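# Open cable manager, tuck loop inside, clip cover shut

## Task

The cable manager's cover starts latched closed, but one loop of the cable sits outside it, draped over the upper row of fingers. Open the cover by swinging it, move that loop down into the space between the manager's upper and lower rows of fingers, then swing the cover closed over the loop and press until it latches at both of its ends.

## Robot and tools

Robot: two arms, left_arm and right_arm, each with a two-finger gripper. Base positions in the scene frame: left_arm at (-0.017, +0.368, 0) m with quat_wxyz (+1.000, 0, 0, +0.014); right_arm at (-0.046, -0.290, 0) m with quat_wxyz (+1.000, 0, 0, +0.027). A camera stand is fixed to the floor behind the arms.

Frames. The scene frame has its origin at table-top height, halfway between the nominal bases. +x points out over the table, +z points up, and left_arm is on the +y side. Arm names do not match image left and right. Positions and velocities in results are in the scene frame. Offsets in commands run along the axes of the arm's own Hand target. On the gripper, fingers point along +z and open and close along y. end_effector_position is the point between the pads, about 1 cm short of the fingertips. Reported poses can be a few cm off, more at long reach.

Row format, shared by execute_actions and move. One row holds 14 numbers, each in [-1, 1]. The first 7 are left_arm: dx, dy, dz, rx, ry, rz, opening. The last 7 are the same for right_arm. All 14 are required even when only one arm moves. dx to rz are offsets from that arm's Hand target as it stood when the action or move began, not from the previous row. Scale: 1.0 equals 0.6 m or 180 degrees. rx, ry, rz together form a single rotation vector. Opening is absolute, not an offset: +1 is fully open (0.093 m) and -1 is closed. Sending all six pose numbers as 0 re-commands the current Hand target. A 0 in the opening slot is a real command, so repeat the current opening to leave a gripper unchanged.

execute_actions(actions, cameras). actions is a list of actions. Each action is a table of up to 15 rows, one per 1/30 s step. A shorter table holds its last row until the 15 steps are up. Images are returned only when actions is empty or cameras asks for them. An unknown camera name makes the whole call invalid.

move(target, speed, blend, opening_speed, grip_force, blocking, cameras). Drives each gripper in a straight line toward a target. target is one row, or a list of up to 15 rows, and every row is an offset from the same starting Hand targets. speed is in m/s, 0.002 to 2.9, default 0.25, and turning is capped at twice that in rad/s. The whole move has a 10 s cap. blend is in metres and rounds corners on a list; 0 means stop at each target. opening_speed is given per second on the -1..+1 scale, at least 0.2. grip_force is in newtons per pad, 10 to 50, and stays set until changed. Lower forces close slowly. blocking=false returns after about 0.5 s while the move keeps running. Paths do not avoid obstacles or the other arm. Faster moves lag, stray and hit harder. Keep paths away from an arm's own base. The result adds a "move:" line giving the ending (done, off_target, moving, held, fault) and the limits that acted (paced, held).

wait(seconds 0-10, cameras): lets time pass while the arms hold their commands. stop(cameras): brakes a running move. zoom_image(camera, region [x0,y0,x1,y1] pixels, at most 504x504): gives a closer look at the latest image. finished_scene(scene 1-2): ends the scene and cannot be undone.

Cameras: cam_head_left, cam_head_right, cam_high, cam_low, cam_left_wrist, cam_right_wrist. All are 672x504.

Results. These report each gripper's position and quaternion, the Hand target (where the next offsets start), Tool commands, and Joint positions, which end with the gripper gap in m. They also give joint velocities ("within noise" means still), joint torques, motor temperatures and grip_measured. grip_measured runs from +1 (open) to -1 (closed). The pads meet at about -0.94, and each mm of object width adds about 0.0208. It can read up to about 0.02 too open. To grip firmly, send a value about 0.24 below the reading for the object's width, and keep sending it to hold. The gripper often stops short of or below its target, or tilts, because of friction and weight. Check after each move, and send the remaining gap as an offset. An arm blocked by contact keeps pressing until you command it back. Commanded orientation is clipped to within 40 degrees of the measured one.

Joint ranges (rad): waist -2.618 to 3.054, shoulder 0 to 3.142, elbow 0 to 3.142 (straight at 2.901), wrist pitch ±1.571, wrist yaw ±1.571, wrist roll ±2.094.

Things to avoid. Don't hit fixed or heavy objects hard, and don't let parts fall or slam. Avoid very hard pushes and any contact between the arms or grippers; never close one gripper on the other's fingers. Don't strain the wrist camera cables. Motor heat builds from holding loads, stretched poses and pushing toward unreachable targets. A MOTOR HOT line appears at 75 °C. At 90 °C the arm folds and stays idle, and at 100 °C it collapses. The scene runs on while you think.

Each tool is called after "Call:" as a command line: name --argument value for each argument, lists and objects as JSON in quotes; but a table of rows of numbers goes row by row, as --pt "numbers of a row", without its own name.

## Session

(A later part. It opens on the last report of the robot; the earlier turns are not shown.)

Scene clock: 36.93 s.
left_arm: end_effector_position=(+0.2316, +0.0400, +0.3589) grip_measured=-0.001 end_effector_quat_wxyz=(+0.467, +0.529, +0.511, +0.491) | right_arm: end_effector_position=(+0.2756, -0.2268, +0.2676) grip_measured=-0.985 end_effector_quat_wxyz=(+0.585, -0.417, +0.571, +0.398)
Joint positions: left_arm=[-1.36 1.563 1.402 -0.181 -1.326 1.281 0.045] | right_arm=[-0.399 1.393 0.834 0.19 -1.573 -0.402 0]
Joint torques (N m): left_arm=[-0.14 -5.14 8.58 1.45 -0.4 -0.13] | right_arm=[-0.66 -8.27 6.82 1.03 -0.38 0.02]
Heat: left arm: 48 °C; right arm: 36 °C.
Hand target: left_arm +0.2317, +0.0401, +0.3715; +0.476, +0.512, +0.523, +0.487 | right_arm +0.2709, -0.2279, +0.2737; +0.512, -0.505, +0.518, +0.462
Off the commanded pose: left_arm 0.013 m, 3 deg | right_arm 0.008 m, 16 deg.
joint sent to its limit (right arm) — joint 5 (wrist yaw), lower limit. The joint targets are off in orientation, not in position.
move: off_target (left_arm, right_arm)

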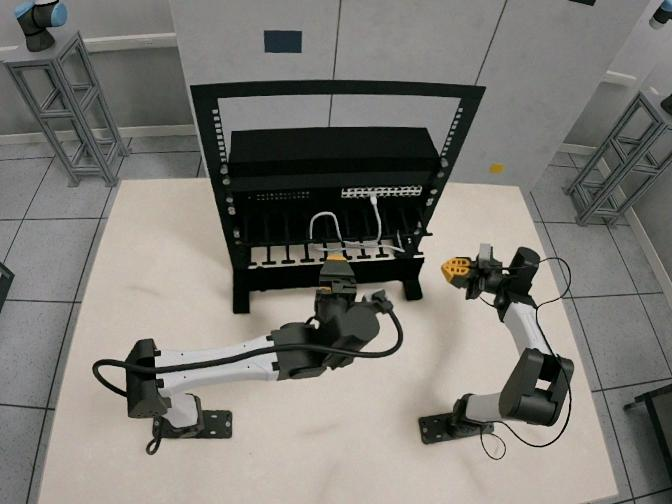

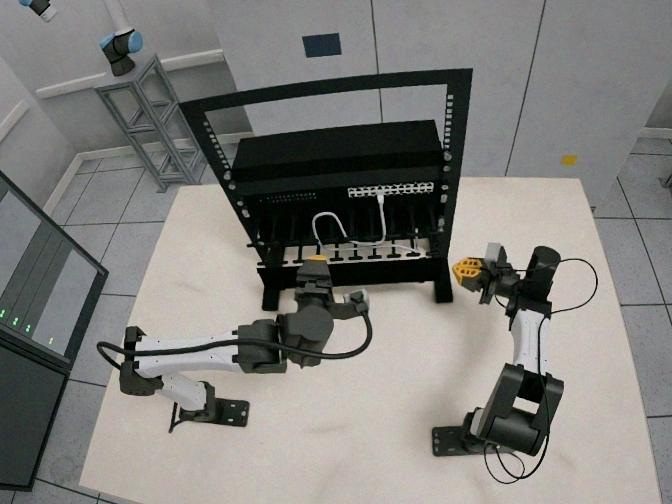

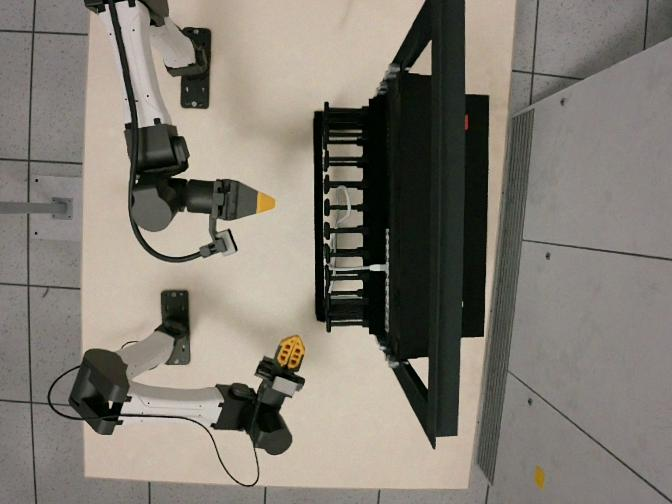

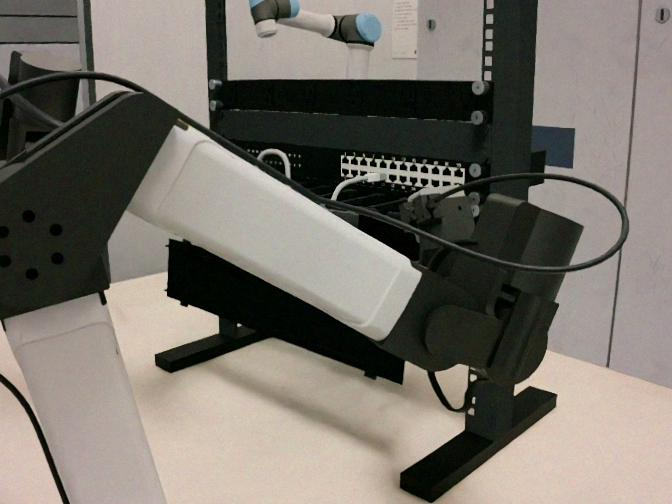

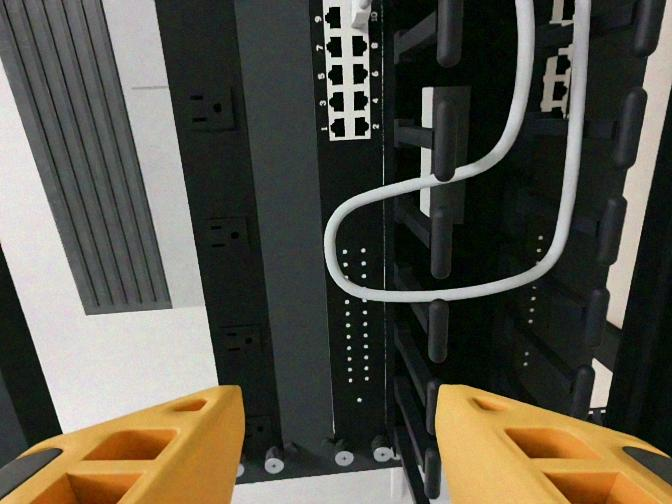

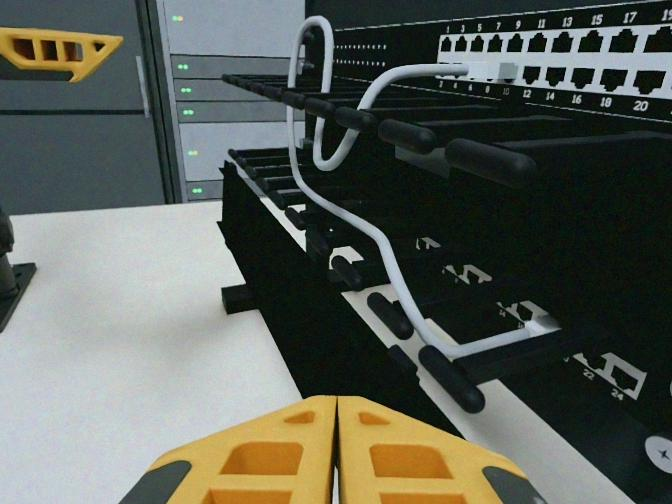

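Call:
move --target '[-0.013,0.0,0.11,0,0,0,0.0,0,0,0,0,0,0,-1]' --speed 0.15 --cameras '["cam_left_wrist","cam_high","cam_right_wrist"]'

Scene clock: 40.10 s.
left_arm: end_effector_position=(+0.2955, +0.0389, +0.3513) grip_measured=-0.001 end_effector_quat_wxyz=(+0.459, +0.521, +0.522, +0.495) | right_arm: end_effector_position=(+0.2756, -0.2268, +0.2676) grip_measured=-0.985 end_effector_quat_wxyz=(+0.585, -0.417, +0.571, +0.398)
Joint positions: left_arm=[-1.192 1.652 1.442 -0.036 -1.192 1.379 0.045] | right_arm=[-0.399 1.393 0.834 0.19 -1.573 -0.402 0]
Joint torques (N m): left_arm=[0.2 -5.89 8.76 1.85 -0.1 0.16] | right_arm=[-0.66 -8.25 6.8 1.04 -0.37 0]
Heat: left arm: 49 °C; right arm: 36 °C.
Hand target: left_arm +0.2976, +0.0337, +0.3667; +0.476, +0.512, +0.523, +0.487 | right_arm +0.2709, -0.2279, +0.2737; +0.512, -0.505, +0.518, +0.462
Off the commanded pose: left_arm 0.016 m, 2 deg | right_arm 0.008 m, 16 deg.
joint sent to its limit (right arm) — joint 5 (wrist yaw), lower limit. The joint targets are off in orientation, not in position.
move: off_target (left_arm, right_arm)
Images, in order (width x height): cam_high 672x504, cam_left_wrist 672x504, cam_right_wrist 672x504.

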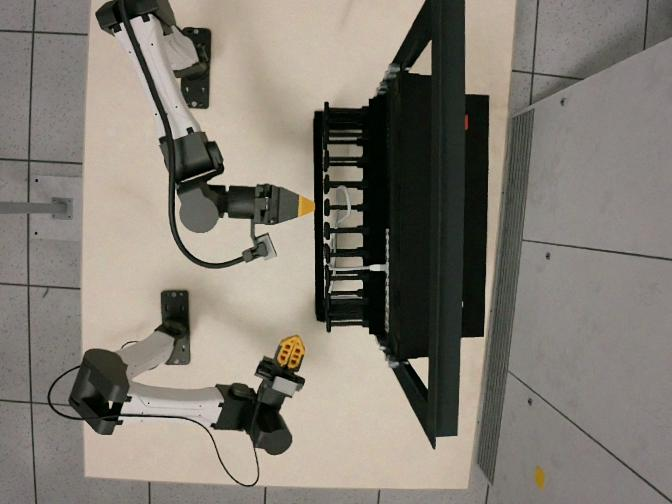

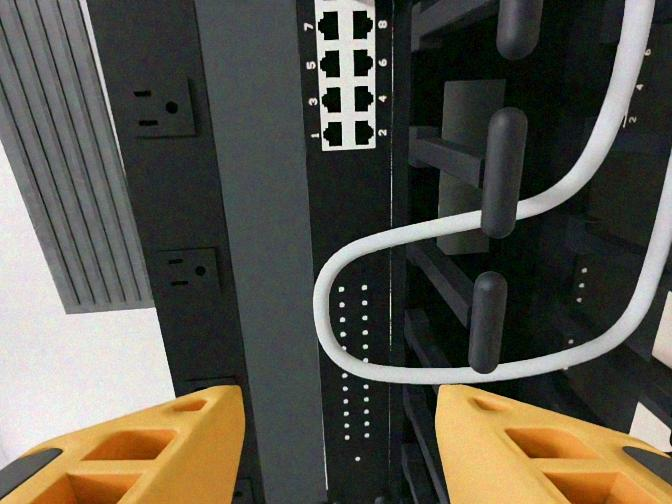

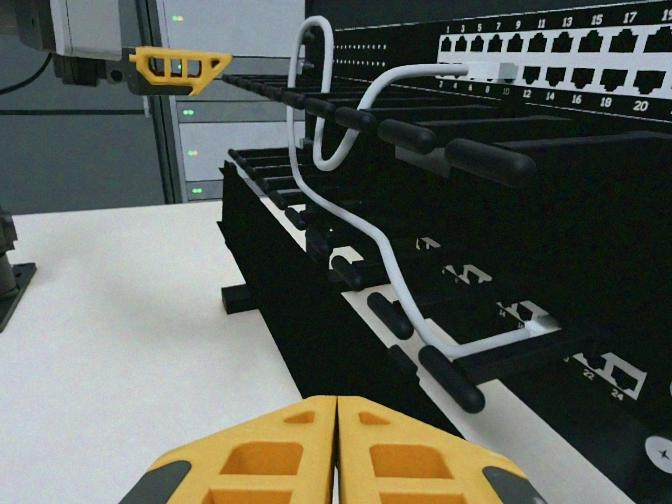

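Call:
move --pt "0.035 0.02 0.07 0 0 0 0.0 0 0 0 0 0 0 -1" --pt "0.035 0.02 0.13 0 0 0 0.0 0 0 0 0 0 0 -1" --speed 0.12 --cameras '["cam_left_wrist","cam_high","cam_right_wrist"]'

Scene clock: 42.63 s.
left_arm: end_effector_position=(+0.3721, +0.0599, +0.3561) grip_measured=-0.001 end_effector_quat_wxyz=(+0.458, +0.523, +0.526, +0.490) | right_arm: end_effector_position=(+0.2756, -0.2268, +0.2676) grip_measured=-0.985 end_effector_quat_wxyz=(+0.585, -0.417, +0.571, +0.398)
Joint positions: left_arm=[-0.986 1.721 1.527 0.014 -0.986 1.451 0.045] | right_arm=[-0.399 1.393 0.834 0.19 -1.573 -0.402 0]
Joint torques (N m): left_arm=[0.55 -6.49 8.8 1.9 -0.02 0.17] | right_arm=[-0.65 -8.27 6.75 1.04 -0.35 0.01]
Heat: left arm: 49 °C; right arm: 36 °C.
Hand target: left_arm +0.3758, +0.0565, +0.3731; +0.476, +0.512, +0.523, +0.487 | right_arm +0.2709, -0.2279, +0.2737; +0.512, -0.505, +0.518, +0.462
Off the commanded pose: left_arm 0.018 m, 2 deg | right_arm 0.008 m, 16 deg.
joint sent to its limit (right arm) — joint 5 (wrist yaw), lower limit. The joint targets are off in orientation, not in position.
move: off_target (left_arm, right_arm)
Images, in order (width x height): cam_high 672x504, cam_left_wrist 672x504, cam_right_wrist 672x504.

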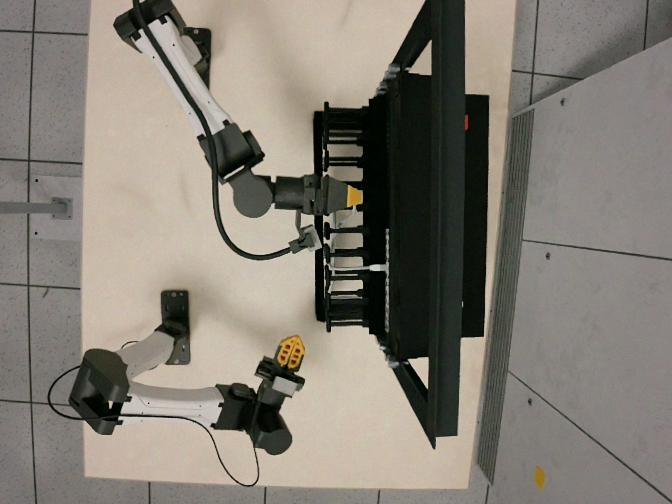

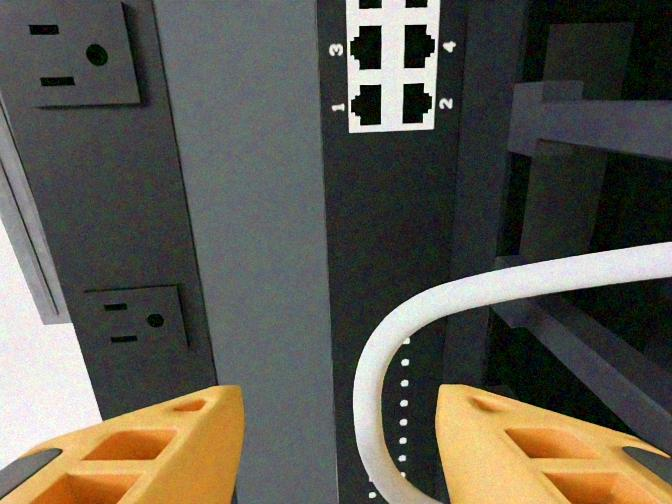

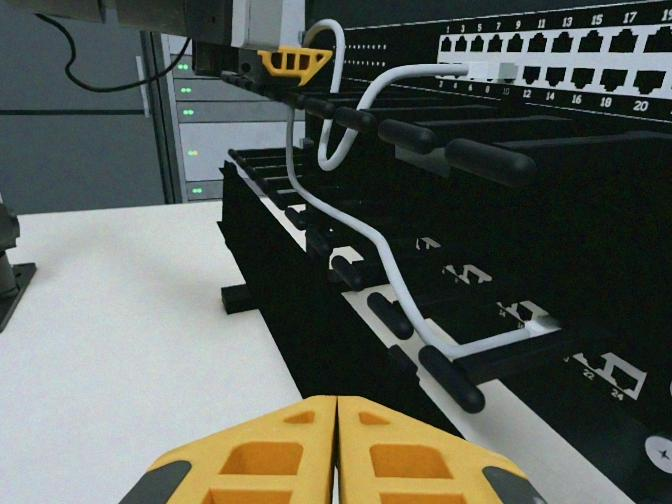

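Call:
move --pt "0 -0.008 0.028 0 0 0 0.0 0 0 0 0 0 0 -1" --pt "0 -0.008 0.028 0 0 0 -1 0 0 0 0 0 0 -1" --speed 0.12 --cameras '["cam_left_wrist","cam_right_wrist"]'

Scene clock: 44.27 s.
left_arm: end_effector_position=(+0.3886, +0.0574, +0.3510) grip_measured=-0.979 end_effector_quat_wxyz=(+0.462, +0.523, +0.525, +0.487) | right_arm: end_effector_position=(+0.2756, -0.2268, +0.2676) grip_measured=-0.985 end_effector_quat_wxyz=(+0.585, -0.417, +0.571, +0.398)
Joint positions: left_arm=[-0.953 1.761 1.549 0.043 -0.946 1.459 0] | right_arm=[-0.399 1.393 0.834 0.19 -1.573 -0.402 0]
Joint torques (N m): left_arm=[0.66 -7.1 8.44 1.91 -0.07 0.17] | right_arm=[-0.65 -8.29 6.78 1.05 -0.35 0.03]
Heat: left arm: 49 °C; right arm: 36 °C.
Hand target: left_arm +0.3923, +0.0569, +0.3670; +0.476, +0.512, +0.523, +0.487 | right_arm +0.2709, -0.2279, +0.2737; +0.512, -0.505, +0.518, +0.462
Off the commanded pose: left_arm 0.017 m, 2 deg | right_arm 0.008 m, 16 deg.
joint sent to its limit (right arm) — joint 5 (wrist yaw), lower limit. The joint targets are off in orientation, not in position.
move: off_target (left_arm, right_arm); target 2's new opening was sent with left_arm's hand 0.013 m and 2 deg from that target
Images, in order (width x height): cam_left_wrist 672x504, cam_right_wrist 672x504.

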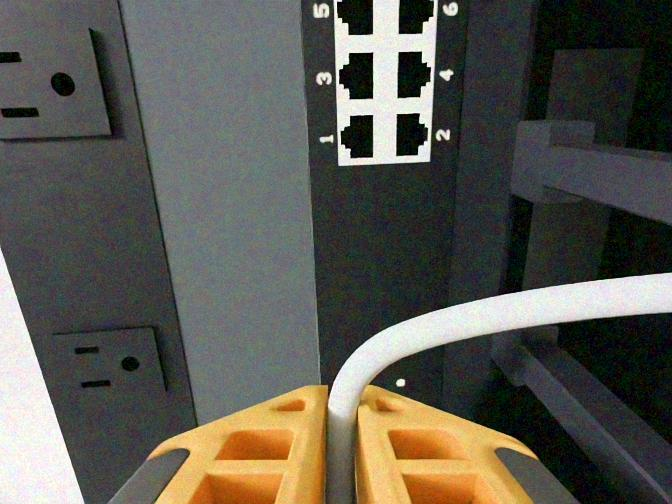

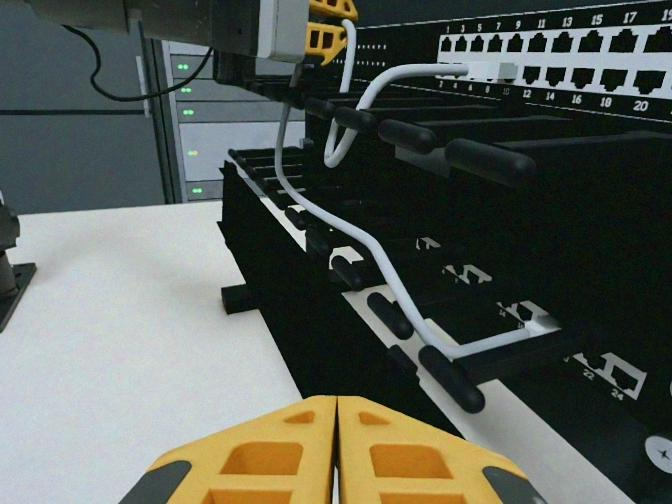

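Call:
move --pt "-0.02 0.01 -0.13 0 0 0 -1 0 0 0 0 0 0 -1" --speed 0.12 --cameras '["cam_left_wrist","cam_right_wrist","cam_high"]'

Scene clock: 45.90 s.
left_arm: end_effector_position=(+0.3228, +0.0352, +0.3666) grip_measured=-0.981 end_effector_quat_wxyz=(+0.464, +0.526, +0.516, +0.493) | right_arm: end_effector_position=(+0.2756, -0.2268, +0.2676) grip_measured=-0.985 end_effector_quat_wxyz=(+0.585, -0.417, +0.571, +0.398)
Joint positions: left_arm=[-1.127 1.698 1.535 -0.031 -1.112 1.437 0] | right_arm=[-0.399 1.393 0.834 0.19 -1.573 -0.402 0]
Joint torques (N m): left_arm=[-0.64 -9.92 5.04 1.65 -0.29 -0.21] | right_arm=[-0.69 -8.27 6.79 1.05 -0.35 0.02]
Heat: left arm: 49 °C; right arm: 36 °C.
Hand target: left_arm +0.3151, +0.0431, +0.3787; +0.476, +0.512, +0.523, +0.487 | right_arm +0.2709, -0.2279, +0.2737; +0.512, -0.505, +0.518, +0.462
Off the commanded pose: left_arm 0.016 m, 2 deg | right_arm 0.008 m, 16 deg.
joint sent to its limit (right arm) — joint 5 (wrist yaw), lower limit. The joint targets are off in orientation, not in position.
move: off_target (left_arm, right_arm)
Images, in order (width x height): cam_high 672x504, cam_left_wrist 672x504, cam_right_wrist 672x504.

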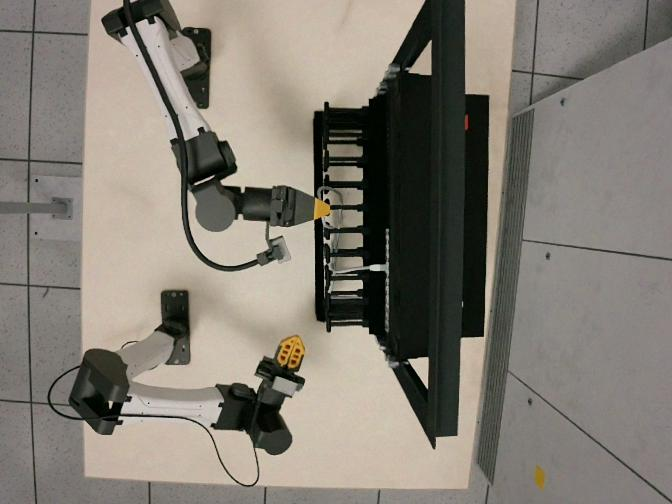

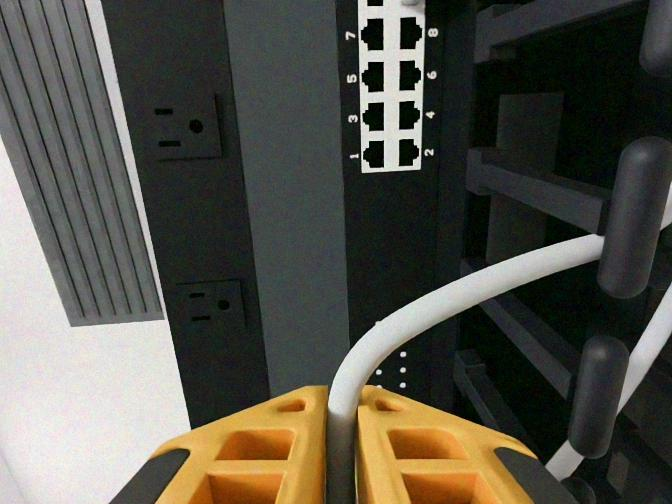

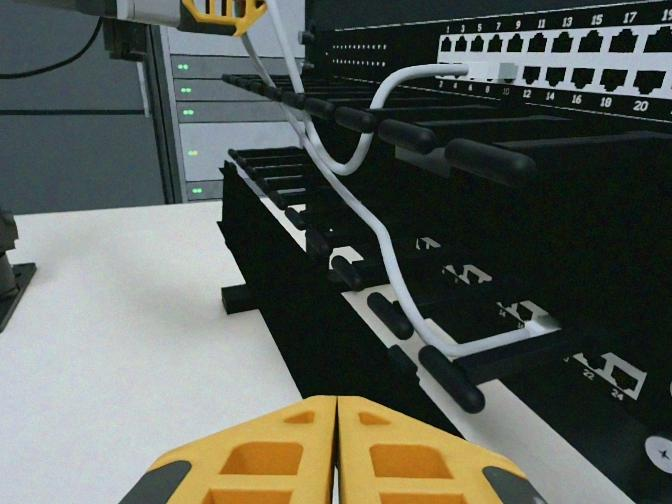

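Call:
move --pt "0.02 -0.0 -0.03 0 0 0 -1 0 0 0 0 0 0 -1" --pt "0.02 -0.03 -0.13 0 0 0 -1 0 0 0 0 0 0 -1" --speed 0.1 --cameras '["cam_left_wrist","cam_right_wrist","cam_high"]'

Scene clock: 48.73 s.
left_arm: end_effector_position=(+0.2396, +0.0432, +0.3547) grip_measured=-0.981 end_effector_quat_wxyz=(+0.468, +0.527, +0.514, +0.489) | right_arm: end_effector_position=(+0.2756, -0.2268, +0.2676) grip_measured=-0.985 end_effector_quat_wxyz=(+0.585, -0.417, +0.571, +0.398)
Joint positions: left_arm=[-1.335 1.557 1.375 -0.14 -1.303 1.294 0] | right_arm=[-0.399 1.393 0.834 0.19 -1.573 -0.402 0]
Joint torques (N m): left_arm=[-0.36 -8.57 5.53 1.45 -0.42 -0.11] | right_arm=[-0.68 -8.28 6.82 1.04 -0.35 0.02]
Heat: left arm: 49 °C; right arm: 36 °C.
Hand target: left_arm +0.2358, +0.0534, +0.3664; +0.476, +0.512, +0.523, +0.487 | right_arm +0.2709, -0.2279, +0.2737; +0.512, -0.505, +0.518, +0.462
Off the commanded pose: left_arm 0.016 m, 2 deg | right_arm 0.008 m, 16 deg.
joint sent to its limit (right arm) — joint 5 (wrist yaw), lower limit. The joint targets are off in orientation, not in position.
move: off_target (left_arm, right_arm)
Images, in order (width x height): cam_high 672x504, cam_left_wrist 672x504, cam_right_wrist 672x504.

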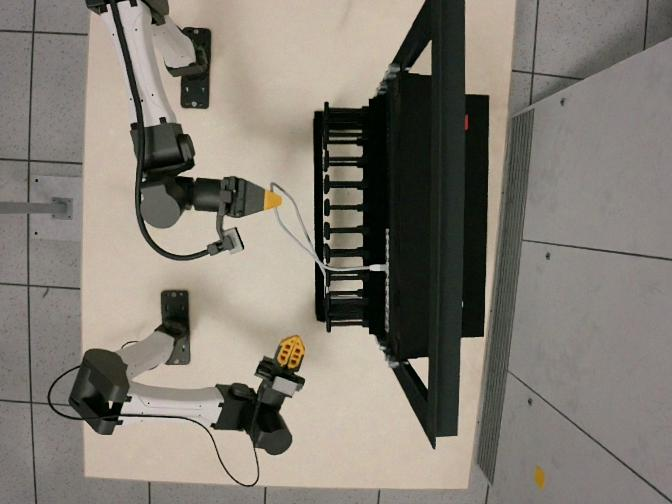

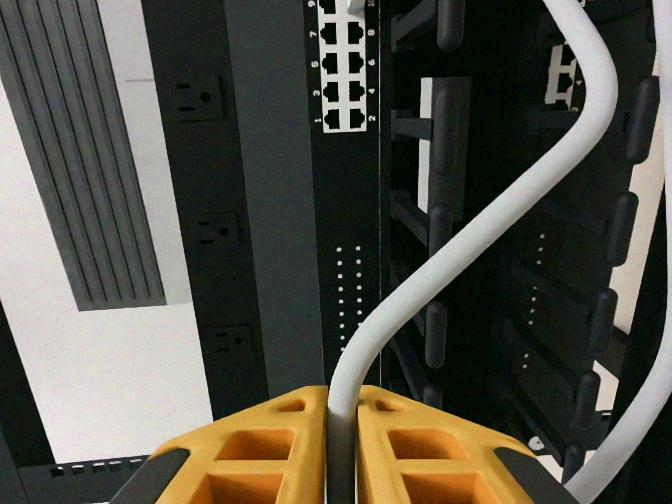

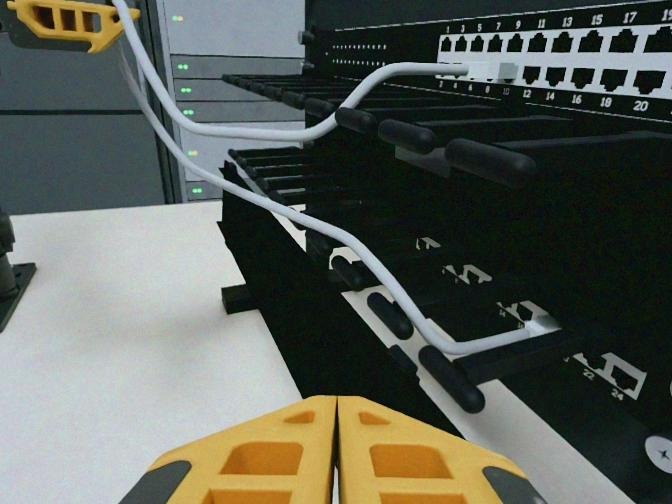

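Call:
move --pt "0.06 -0.124 0 0 0 0 -1 0 0 0 0 0 0 -1" --pt "0.1 -0.124 0.07 0 0 0 -1 0 0 0 0 0 0 -1" --speed 0.15 --cameras '["cam_left_wrist","cam_right_wrist","cam_high"]'

Scene clock: 51.60 s.
left_arm: end_effector_position=(+0.2713, +0.1023, +0.2838) grip_measured=-0.981 end_effector_quat_wxyz=(+0.482, +0.519, +0.523, +0.475) | right_arm: end_effector_position=(+0.2756, -0.2268, +0.2676) grip_measured=-0.985 end_effector_quat_wxyz=(+0.585, -0.417, +0.571, +0.398)
Joint positions: left_arm=[-1.173 1.394 0.911 0.284 -1.133 1.378 0] | right_arm=[-0.399 1.393 0.834 0.19 -1.573 -0.402 0]
Joint torques (N m): left_arm=[0.75 -6.93 4.51 1.63 -0.38 0.21] | right_arm=[-0.7 -8.29 6.76 1.04 -0.35 0.02]
Heat: left arm: 49 °C; right arm: 36 °C.
Hand target: left_arm +0.2709, +0.1142, +0.2891; +0.476, +0.512, +0.523, +0.487 | right_arm +0.2709, -0.2279, +0.2737; +0.512, -0.505, +0.518, +0.462
Off the commanded pose: left_arm 0.013 m, 2 deg | right_arm 0.008 m, 16 deg.
joint sent to its limit (right arm) — joint 5 (wrist yaw), lower limit. The joint targets are off in orientation, not in position.
move: off_target (left_arm, right_arm)
Images, in order (width x height): cam_high 672x504, cam_left_wrist 672x504, cam_right_wrist 672x504.

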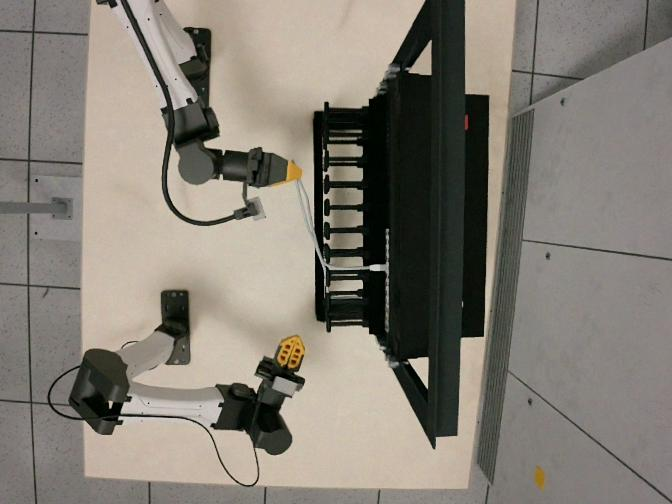

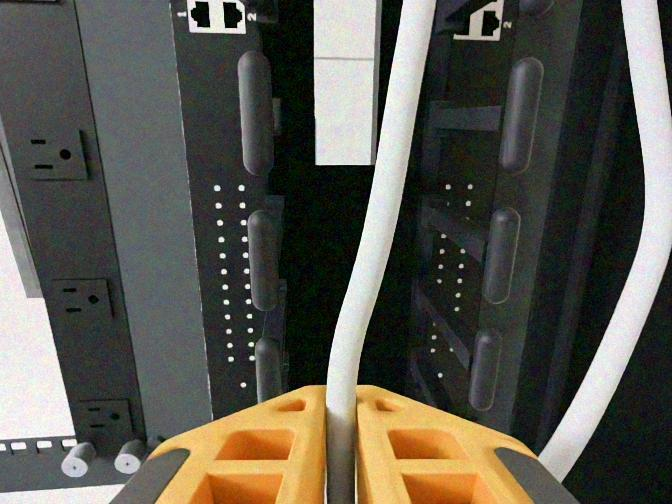

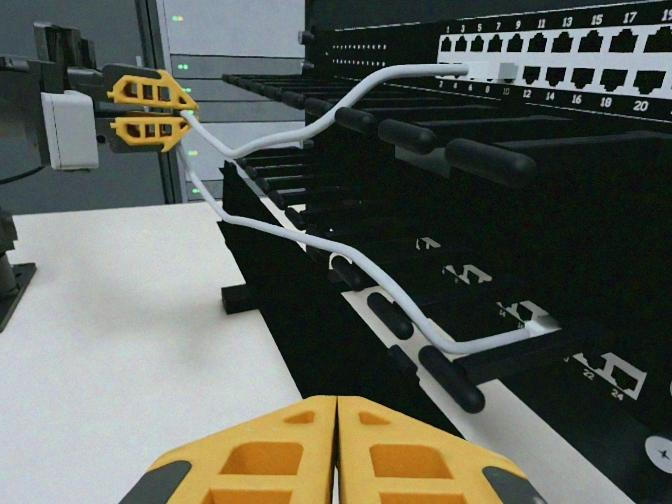

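Call:
move --pt "0.07 -0.022 0.0 0 0 0 -1 0 0 0 0 0 0 -1" --speed 0.12 --cameras '["cam_left_wrist","cam_right_wrist","cam_high"]'

Scene clock: 52.97 s.
left_arm: end_effector_position=(+0.2681, +0.1264, +0.2765) grip_measured=-0.981 end_effector_quat_wxyz=(+0.513, +0.530, +0.508, +0.445) | right_arm: end_effector_position=(+0.2756, -0.2268, +0.2676) grip_measured=-0.985 end_effector_quat_wxyz=(+0.585, -0.417, +0.571, +0.398)
Joint positions: left_arm=[-1.12 1.254 0.756 0.354 -0.995 1.401 0] | right_arm=[-0.399 1.393 0.834 0.19 -1.573 -0.402 0]
Joint torques (N m): left_arm=[1.69 -6.46 4.01 1.42 -1.07 0.36] | right_arm=[-0.69 -8.29 6.78 1.03 -0.36 0.02]
Heat: left arm: 49 °C; right arm: 36 °C.
Hand target: left_arm +0.2690, +0.1562, +0.2761; +0.476, +0.512, +0.523, +0.487 | right_arm +0.2709, -0.2279, +0.2737; +0.512, -0.505, +0.518, +0.462
Off the commanded pose: left_arm 0.030 m, 7 deg | right_arm 0.008 m, 16 deg.
joint sent to its limit (right arm) — joint 5 (wrist yaw), lower limit. The joint targets are off in orientation, not in position.
move: off_target (left_arm, right_arm)
Images, in order (width x height): cam_high 672x504, cam_left_wrist 672x504, cam_right_wrist 672x504.

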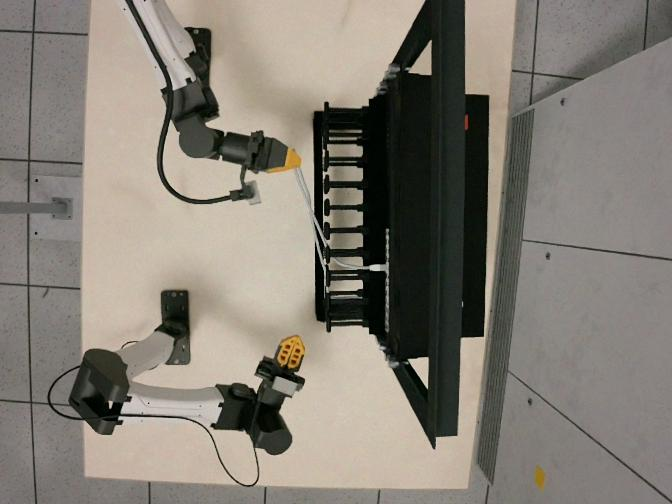

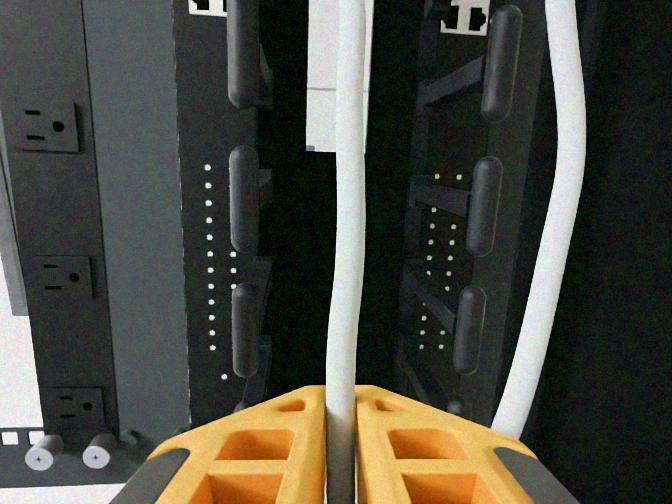

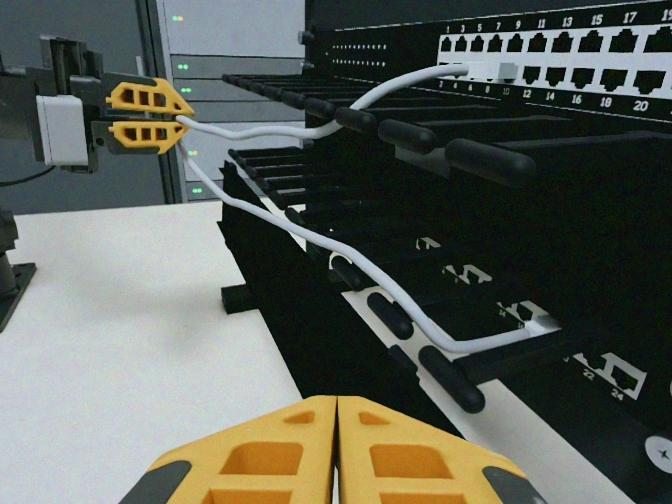

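Call:
move --pt "-0.01 0.01 0.09 0 0 0 -1 0 0 0 0 0 0 -1" --pt "0.0 0.01 0.19 0 0 0 -1 0 0 0 0 0 0 -1" --speed 0.12 --cameras '["cam_left_wrist","cam_right_wrist","cam_high"]'

Scene clock: 55.20 s.
left_arm: end_effector_position=(+0.3718, +0.1460, +0.2629) grip_measured=-0.981 end_effector_quat_wxyz=(+0.486, +0.530, +0.516, +0.466) | right_arm: end_effector_position=(+0.2756, -0.2268, +0.2676) grip_measured=-0.985 end_effector_quat_wxyz=(+0.585, -0.417, +0.571, +0.398)
Joint positions: left_arm=[-0.803 1.493 0.893 0.473 -0.735 1.477 0] | right_arm=[-0.399 1.393 0.834 0.19 -1.573 -0.402 0]
Joint torques (N m): left_arm=[2.61 -4.18 8.17 1.87 -0.4 0.25] | right_arm=[-0.73 -8.27 6.75 1.05 -0.37 0.02]
Heat: left arm: 49 °C; right arm: 36 °C.
Hand target: left_arm +0.3831, +0.1588, +0.2737; +0.476, +0.512, +0.523, +0.487 | right_arm +0.2709, -0.2279, +0.2737; +0.512, -0.505, +0.518, +0.462
Off the commanded pose: left_arm 0.020 m, 4 deg | right_arm 0.008 m, 16 deg.
joint sent to its limit (right arm) — joint 5 (wrist yaw), lower limit. The joint targets are off in orientation, not in position.
move: off_target (left_arm, right_arm)
Images, in order (width x height): cam_high 672x504, cam_left_wrist 672x504, cam_right_wrist 672x504.

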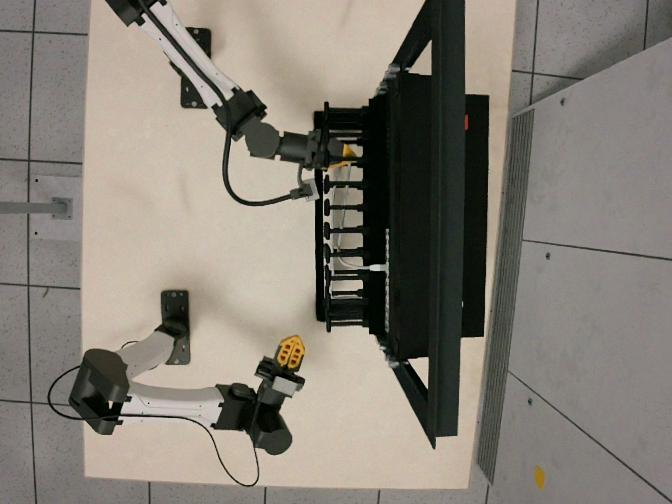

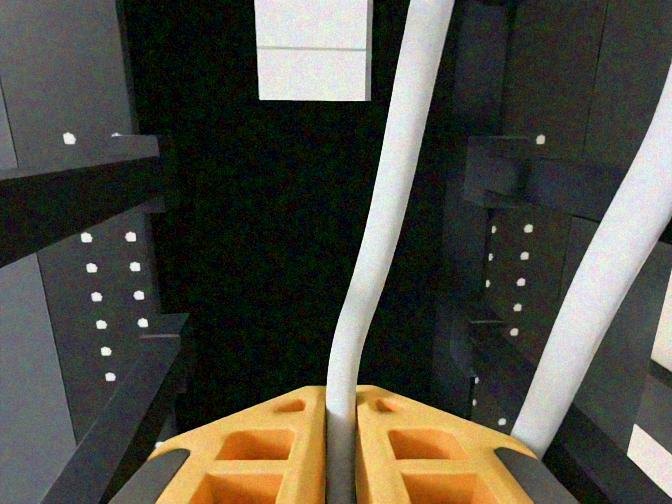

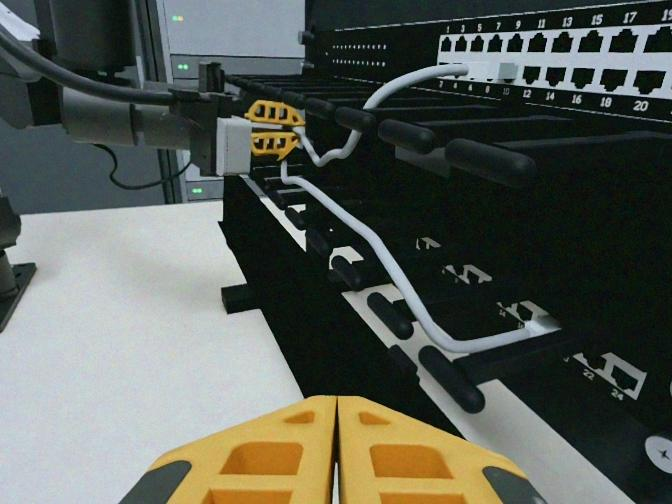

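Call:
move --target '[0.06,0.015,0.04,0,0,0,-1,0,0,0,0,0,0,-1]' --speed 0.12 --cameras '["cam_left_wrist","cam_right_wrist","cam_high"]'

Scene clock: 56.60 s.
left_arm: end_effector_position=(+0.3759, +0.1480, +0.2631) grip_measured=-0.981 end_effector_quat_wxyz=(+0.490, +0.557, +0.499, +0.448) | right_arm: end_effector_position=(+0.2756, -0.2268, +0.2676) grip_measured=-0.985 end_effector_quat_wxyz=(+0.585, -0.417, +0.571, +0.398)
Joint positions: left_arm=[-0.761 1.466 0.893 0.427 -0.627 1.496 0] | right_arm=[-0.399 1.393 0.834 0.19 -1.573 -0.402 0]
Joint torques (N m): left_arm=[9.87 -5.39 7.35 2.17 -0.26 0.25] | right_arm=[-0.57 -8.21 6.83 1.06 -0.36 0.02]
Heat: left arm: 49 °C; right arm: 36 °C.
Hand target: left_arm +0.4069, +0.1954, +0.2810; +0.476, +0.512, +0.523, +0.487 | right_arm +0.2709, -0.2279, +0.2737; +0.512, -0.505, +0.518, +0.462
Off the commanded pose: left_arm 0.059 m, 8 deg | right_arm 0.008 m, 16 deg.
joint sent to its limit (right arm) — joint 5 (wrist yaw), lower limit. The joint targets are off in orientation, not in position.
move: off_target (left_arm, right_arm)
Images, in order (width x height): cam_high 672x504, cam_left_wrist 672x504, cam_right_wrist 672x504.

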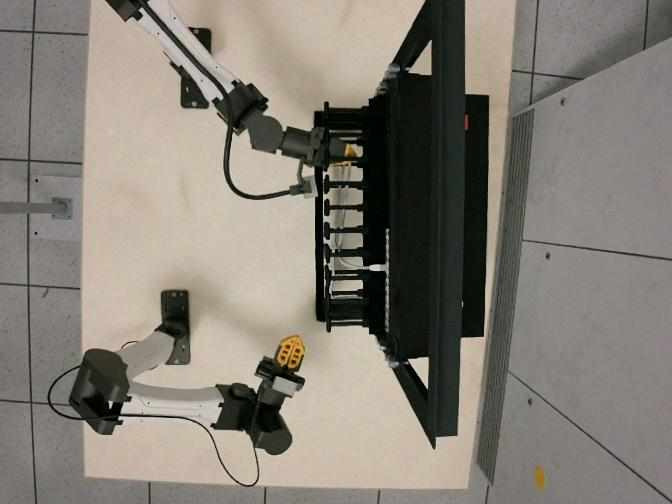

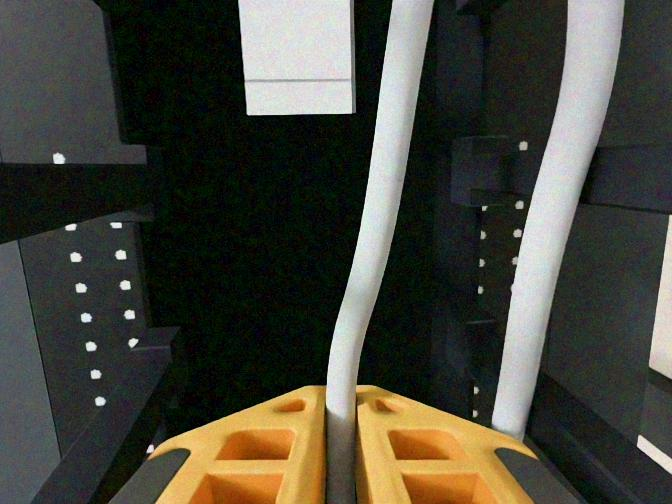

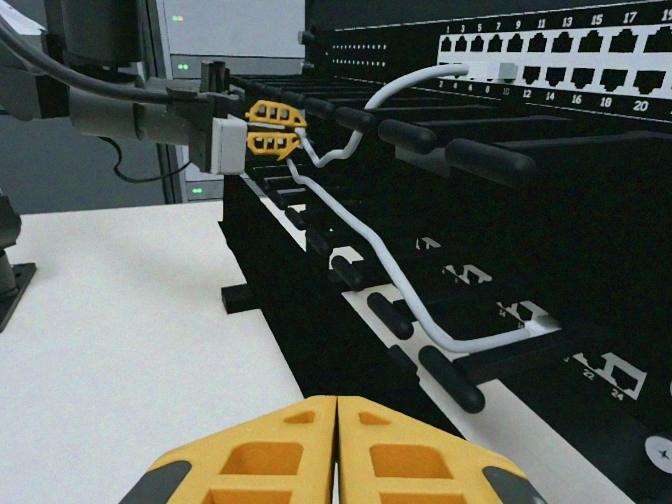

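Call:
move --pt "-0.07 -0.01 0.0 0 0 0 -1 0 0 0 0 0 0 -1" --pt "-0.07 -0.01 0.0 0 0 0 -0.72 0 0 0 0 0 0 -1" --pt "-0.07 -0.02 -0.13 0 0 0 -0.72 0 0 0 0 0 0 -1" --pt "-0.07 -0.03 -0.3 0 0 0 -0.72 0 0 0 0 0 0 -1" --speed 0.12 --cameras '["cam_left_wrist","cam_right_wrist","cam_high"]'

Call:
zoom_image --camera "cam_high" --region '[280, 80, 420, 350]'

Scene clock: 61.27 s.
left_arm: end_effector_position=(+0.2290, +0.1448, +0.2704) grip_measured=-0.721 end_effector_quat_wxyz=(+0.468, +0.525, +0.514, +0.490) | right_arm: end_effector_position=(+0.2756, -0.2268, +0.2676) grip_measured=-0.985 end_effector_quat_wxyz=(+0.585, -0.417, +0.571, +0.398)
Joint positions: left_arm=[-1.266 1.185 0.722 0.211 -1.24 1.365 0.011] | right_arm=[-0.399 1.393 0.834 0.19 -1.573 -0.402 0]
Joint torques (N m): left_arm=[-0.27 -4.38 5.49 1.54 -0.32 -0.17] | right_arm=[-0.7 -8.24 6.8 1.05 -0.36 0.02]
Heat: left arm: 50 °C; right arm: 36 °C.
Hand target: left_arm +0.2271, +0.1492, +0.2759; +0.476, +0.512, +0.523, +0.487 | right_arm +0.2709, -0.2279, +0.2737; +0.512, -0.505, +0.518, +0.462
Off the commanded pose: left_arm 0.007 m, 2 deg | right_arm 0.008 m, 16 deg.
joint sent to its limit (right arm) — joint 5 (wrist yaw), lower limit. The joint targets are off in orientation, not in position.
move: off_target (right_arm); target 2's new opening was sent with left_arm's hand 0.029 m and 1 deg from that target
Images, in order (width x height): cam_high 672x504, cam_left_wrist 672x504, cam_right_wrist 672x504.

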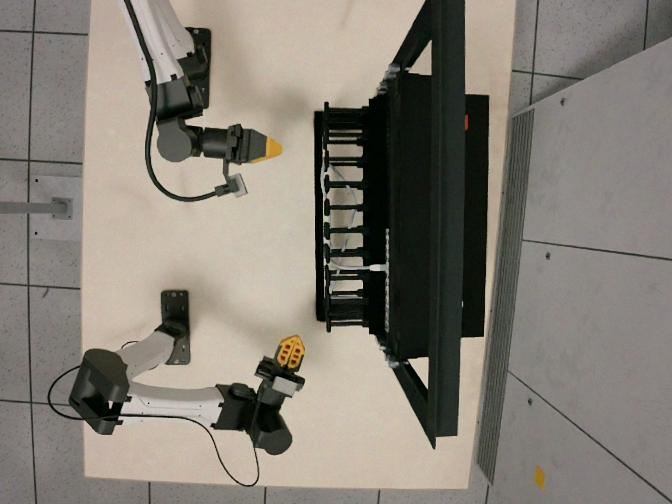

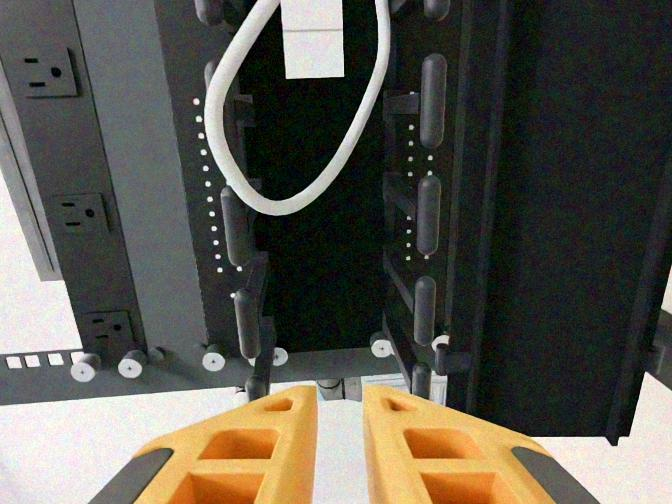

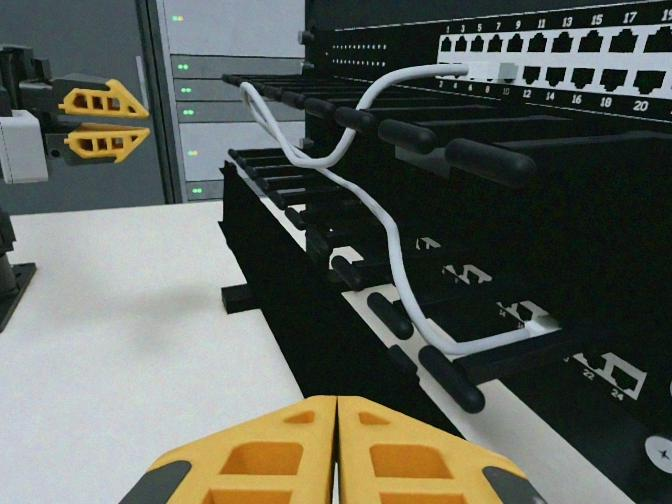

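Scaled by 1.867 from the camera's 672x504 image, which has a finer 960x720 frame.

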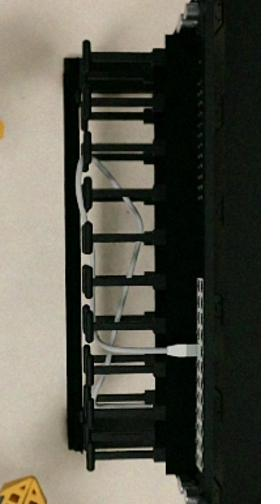

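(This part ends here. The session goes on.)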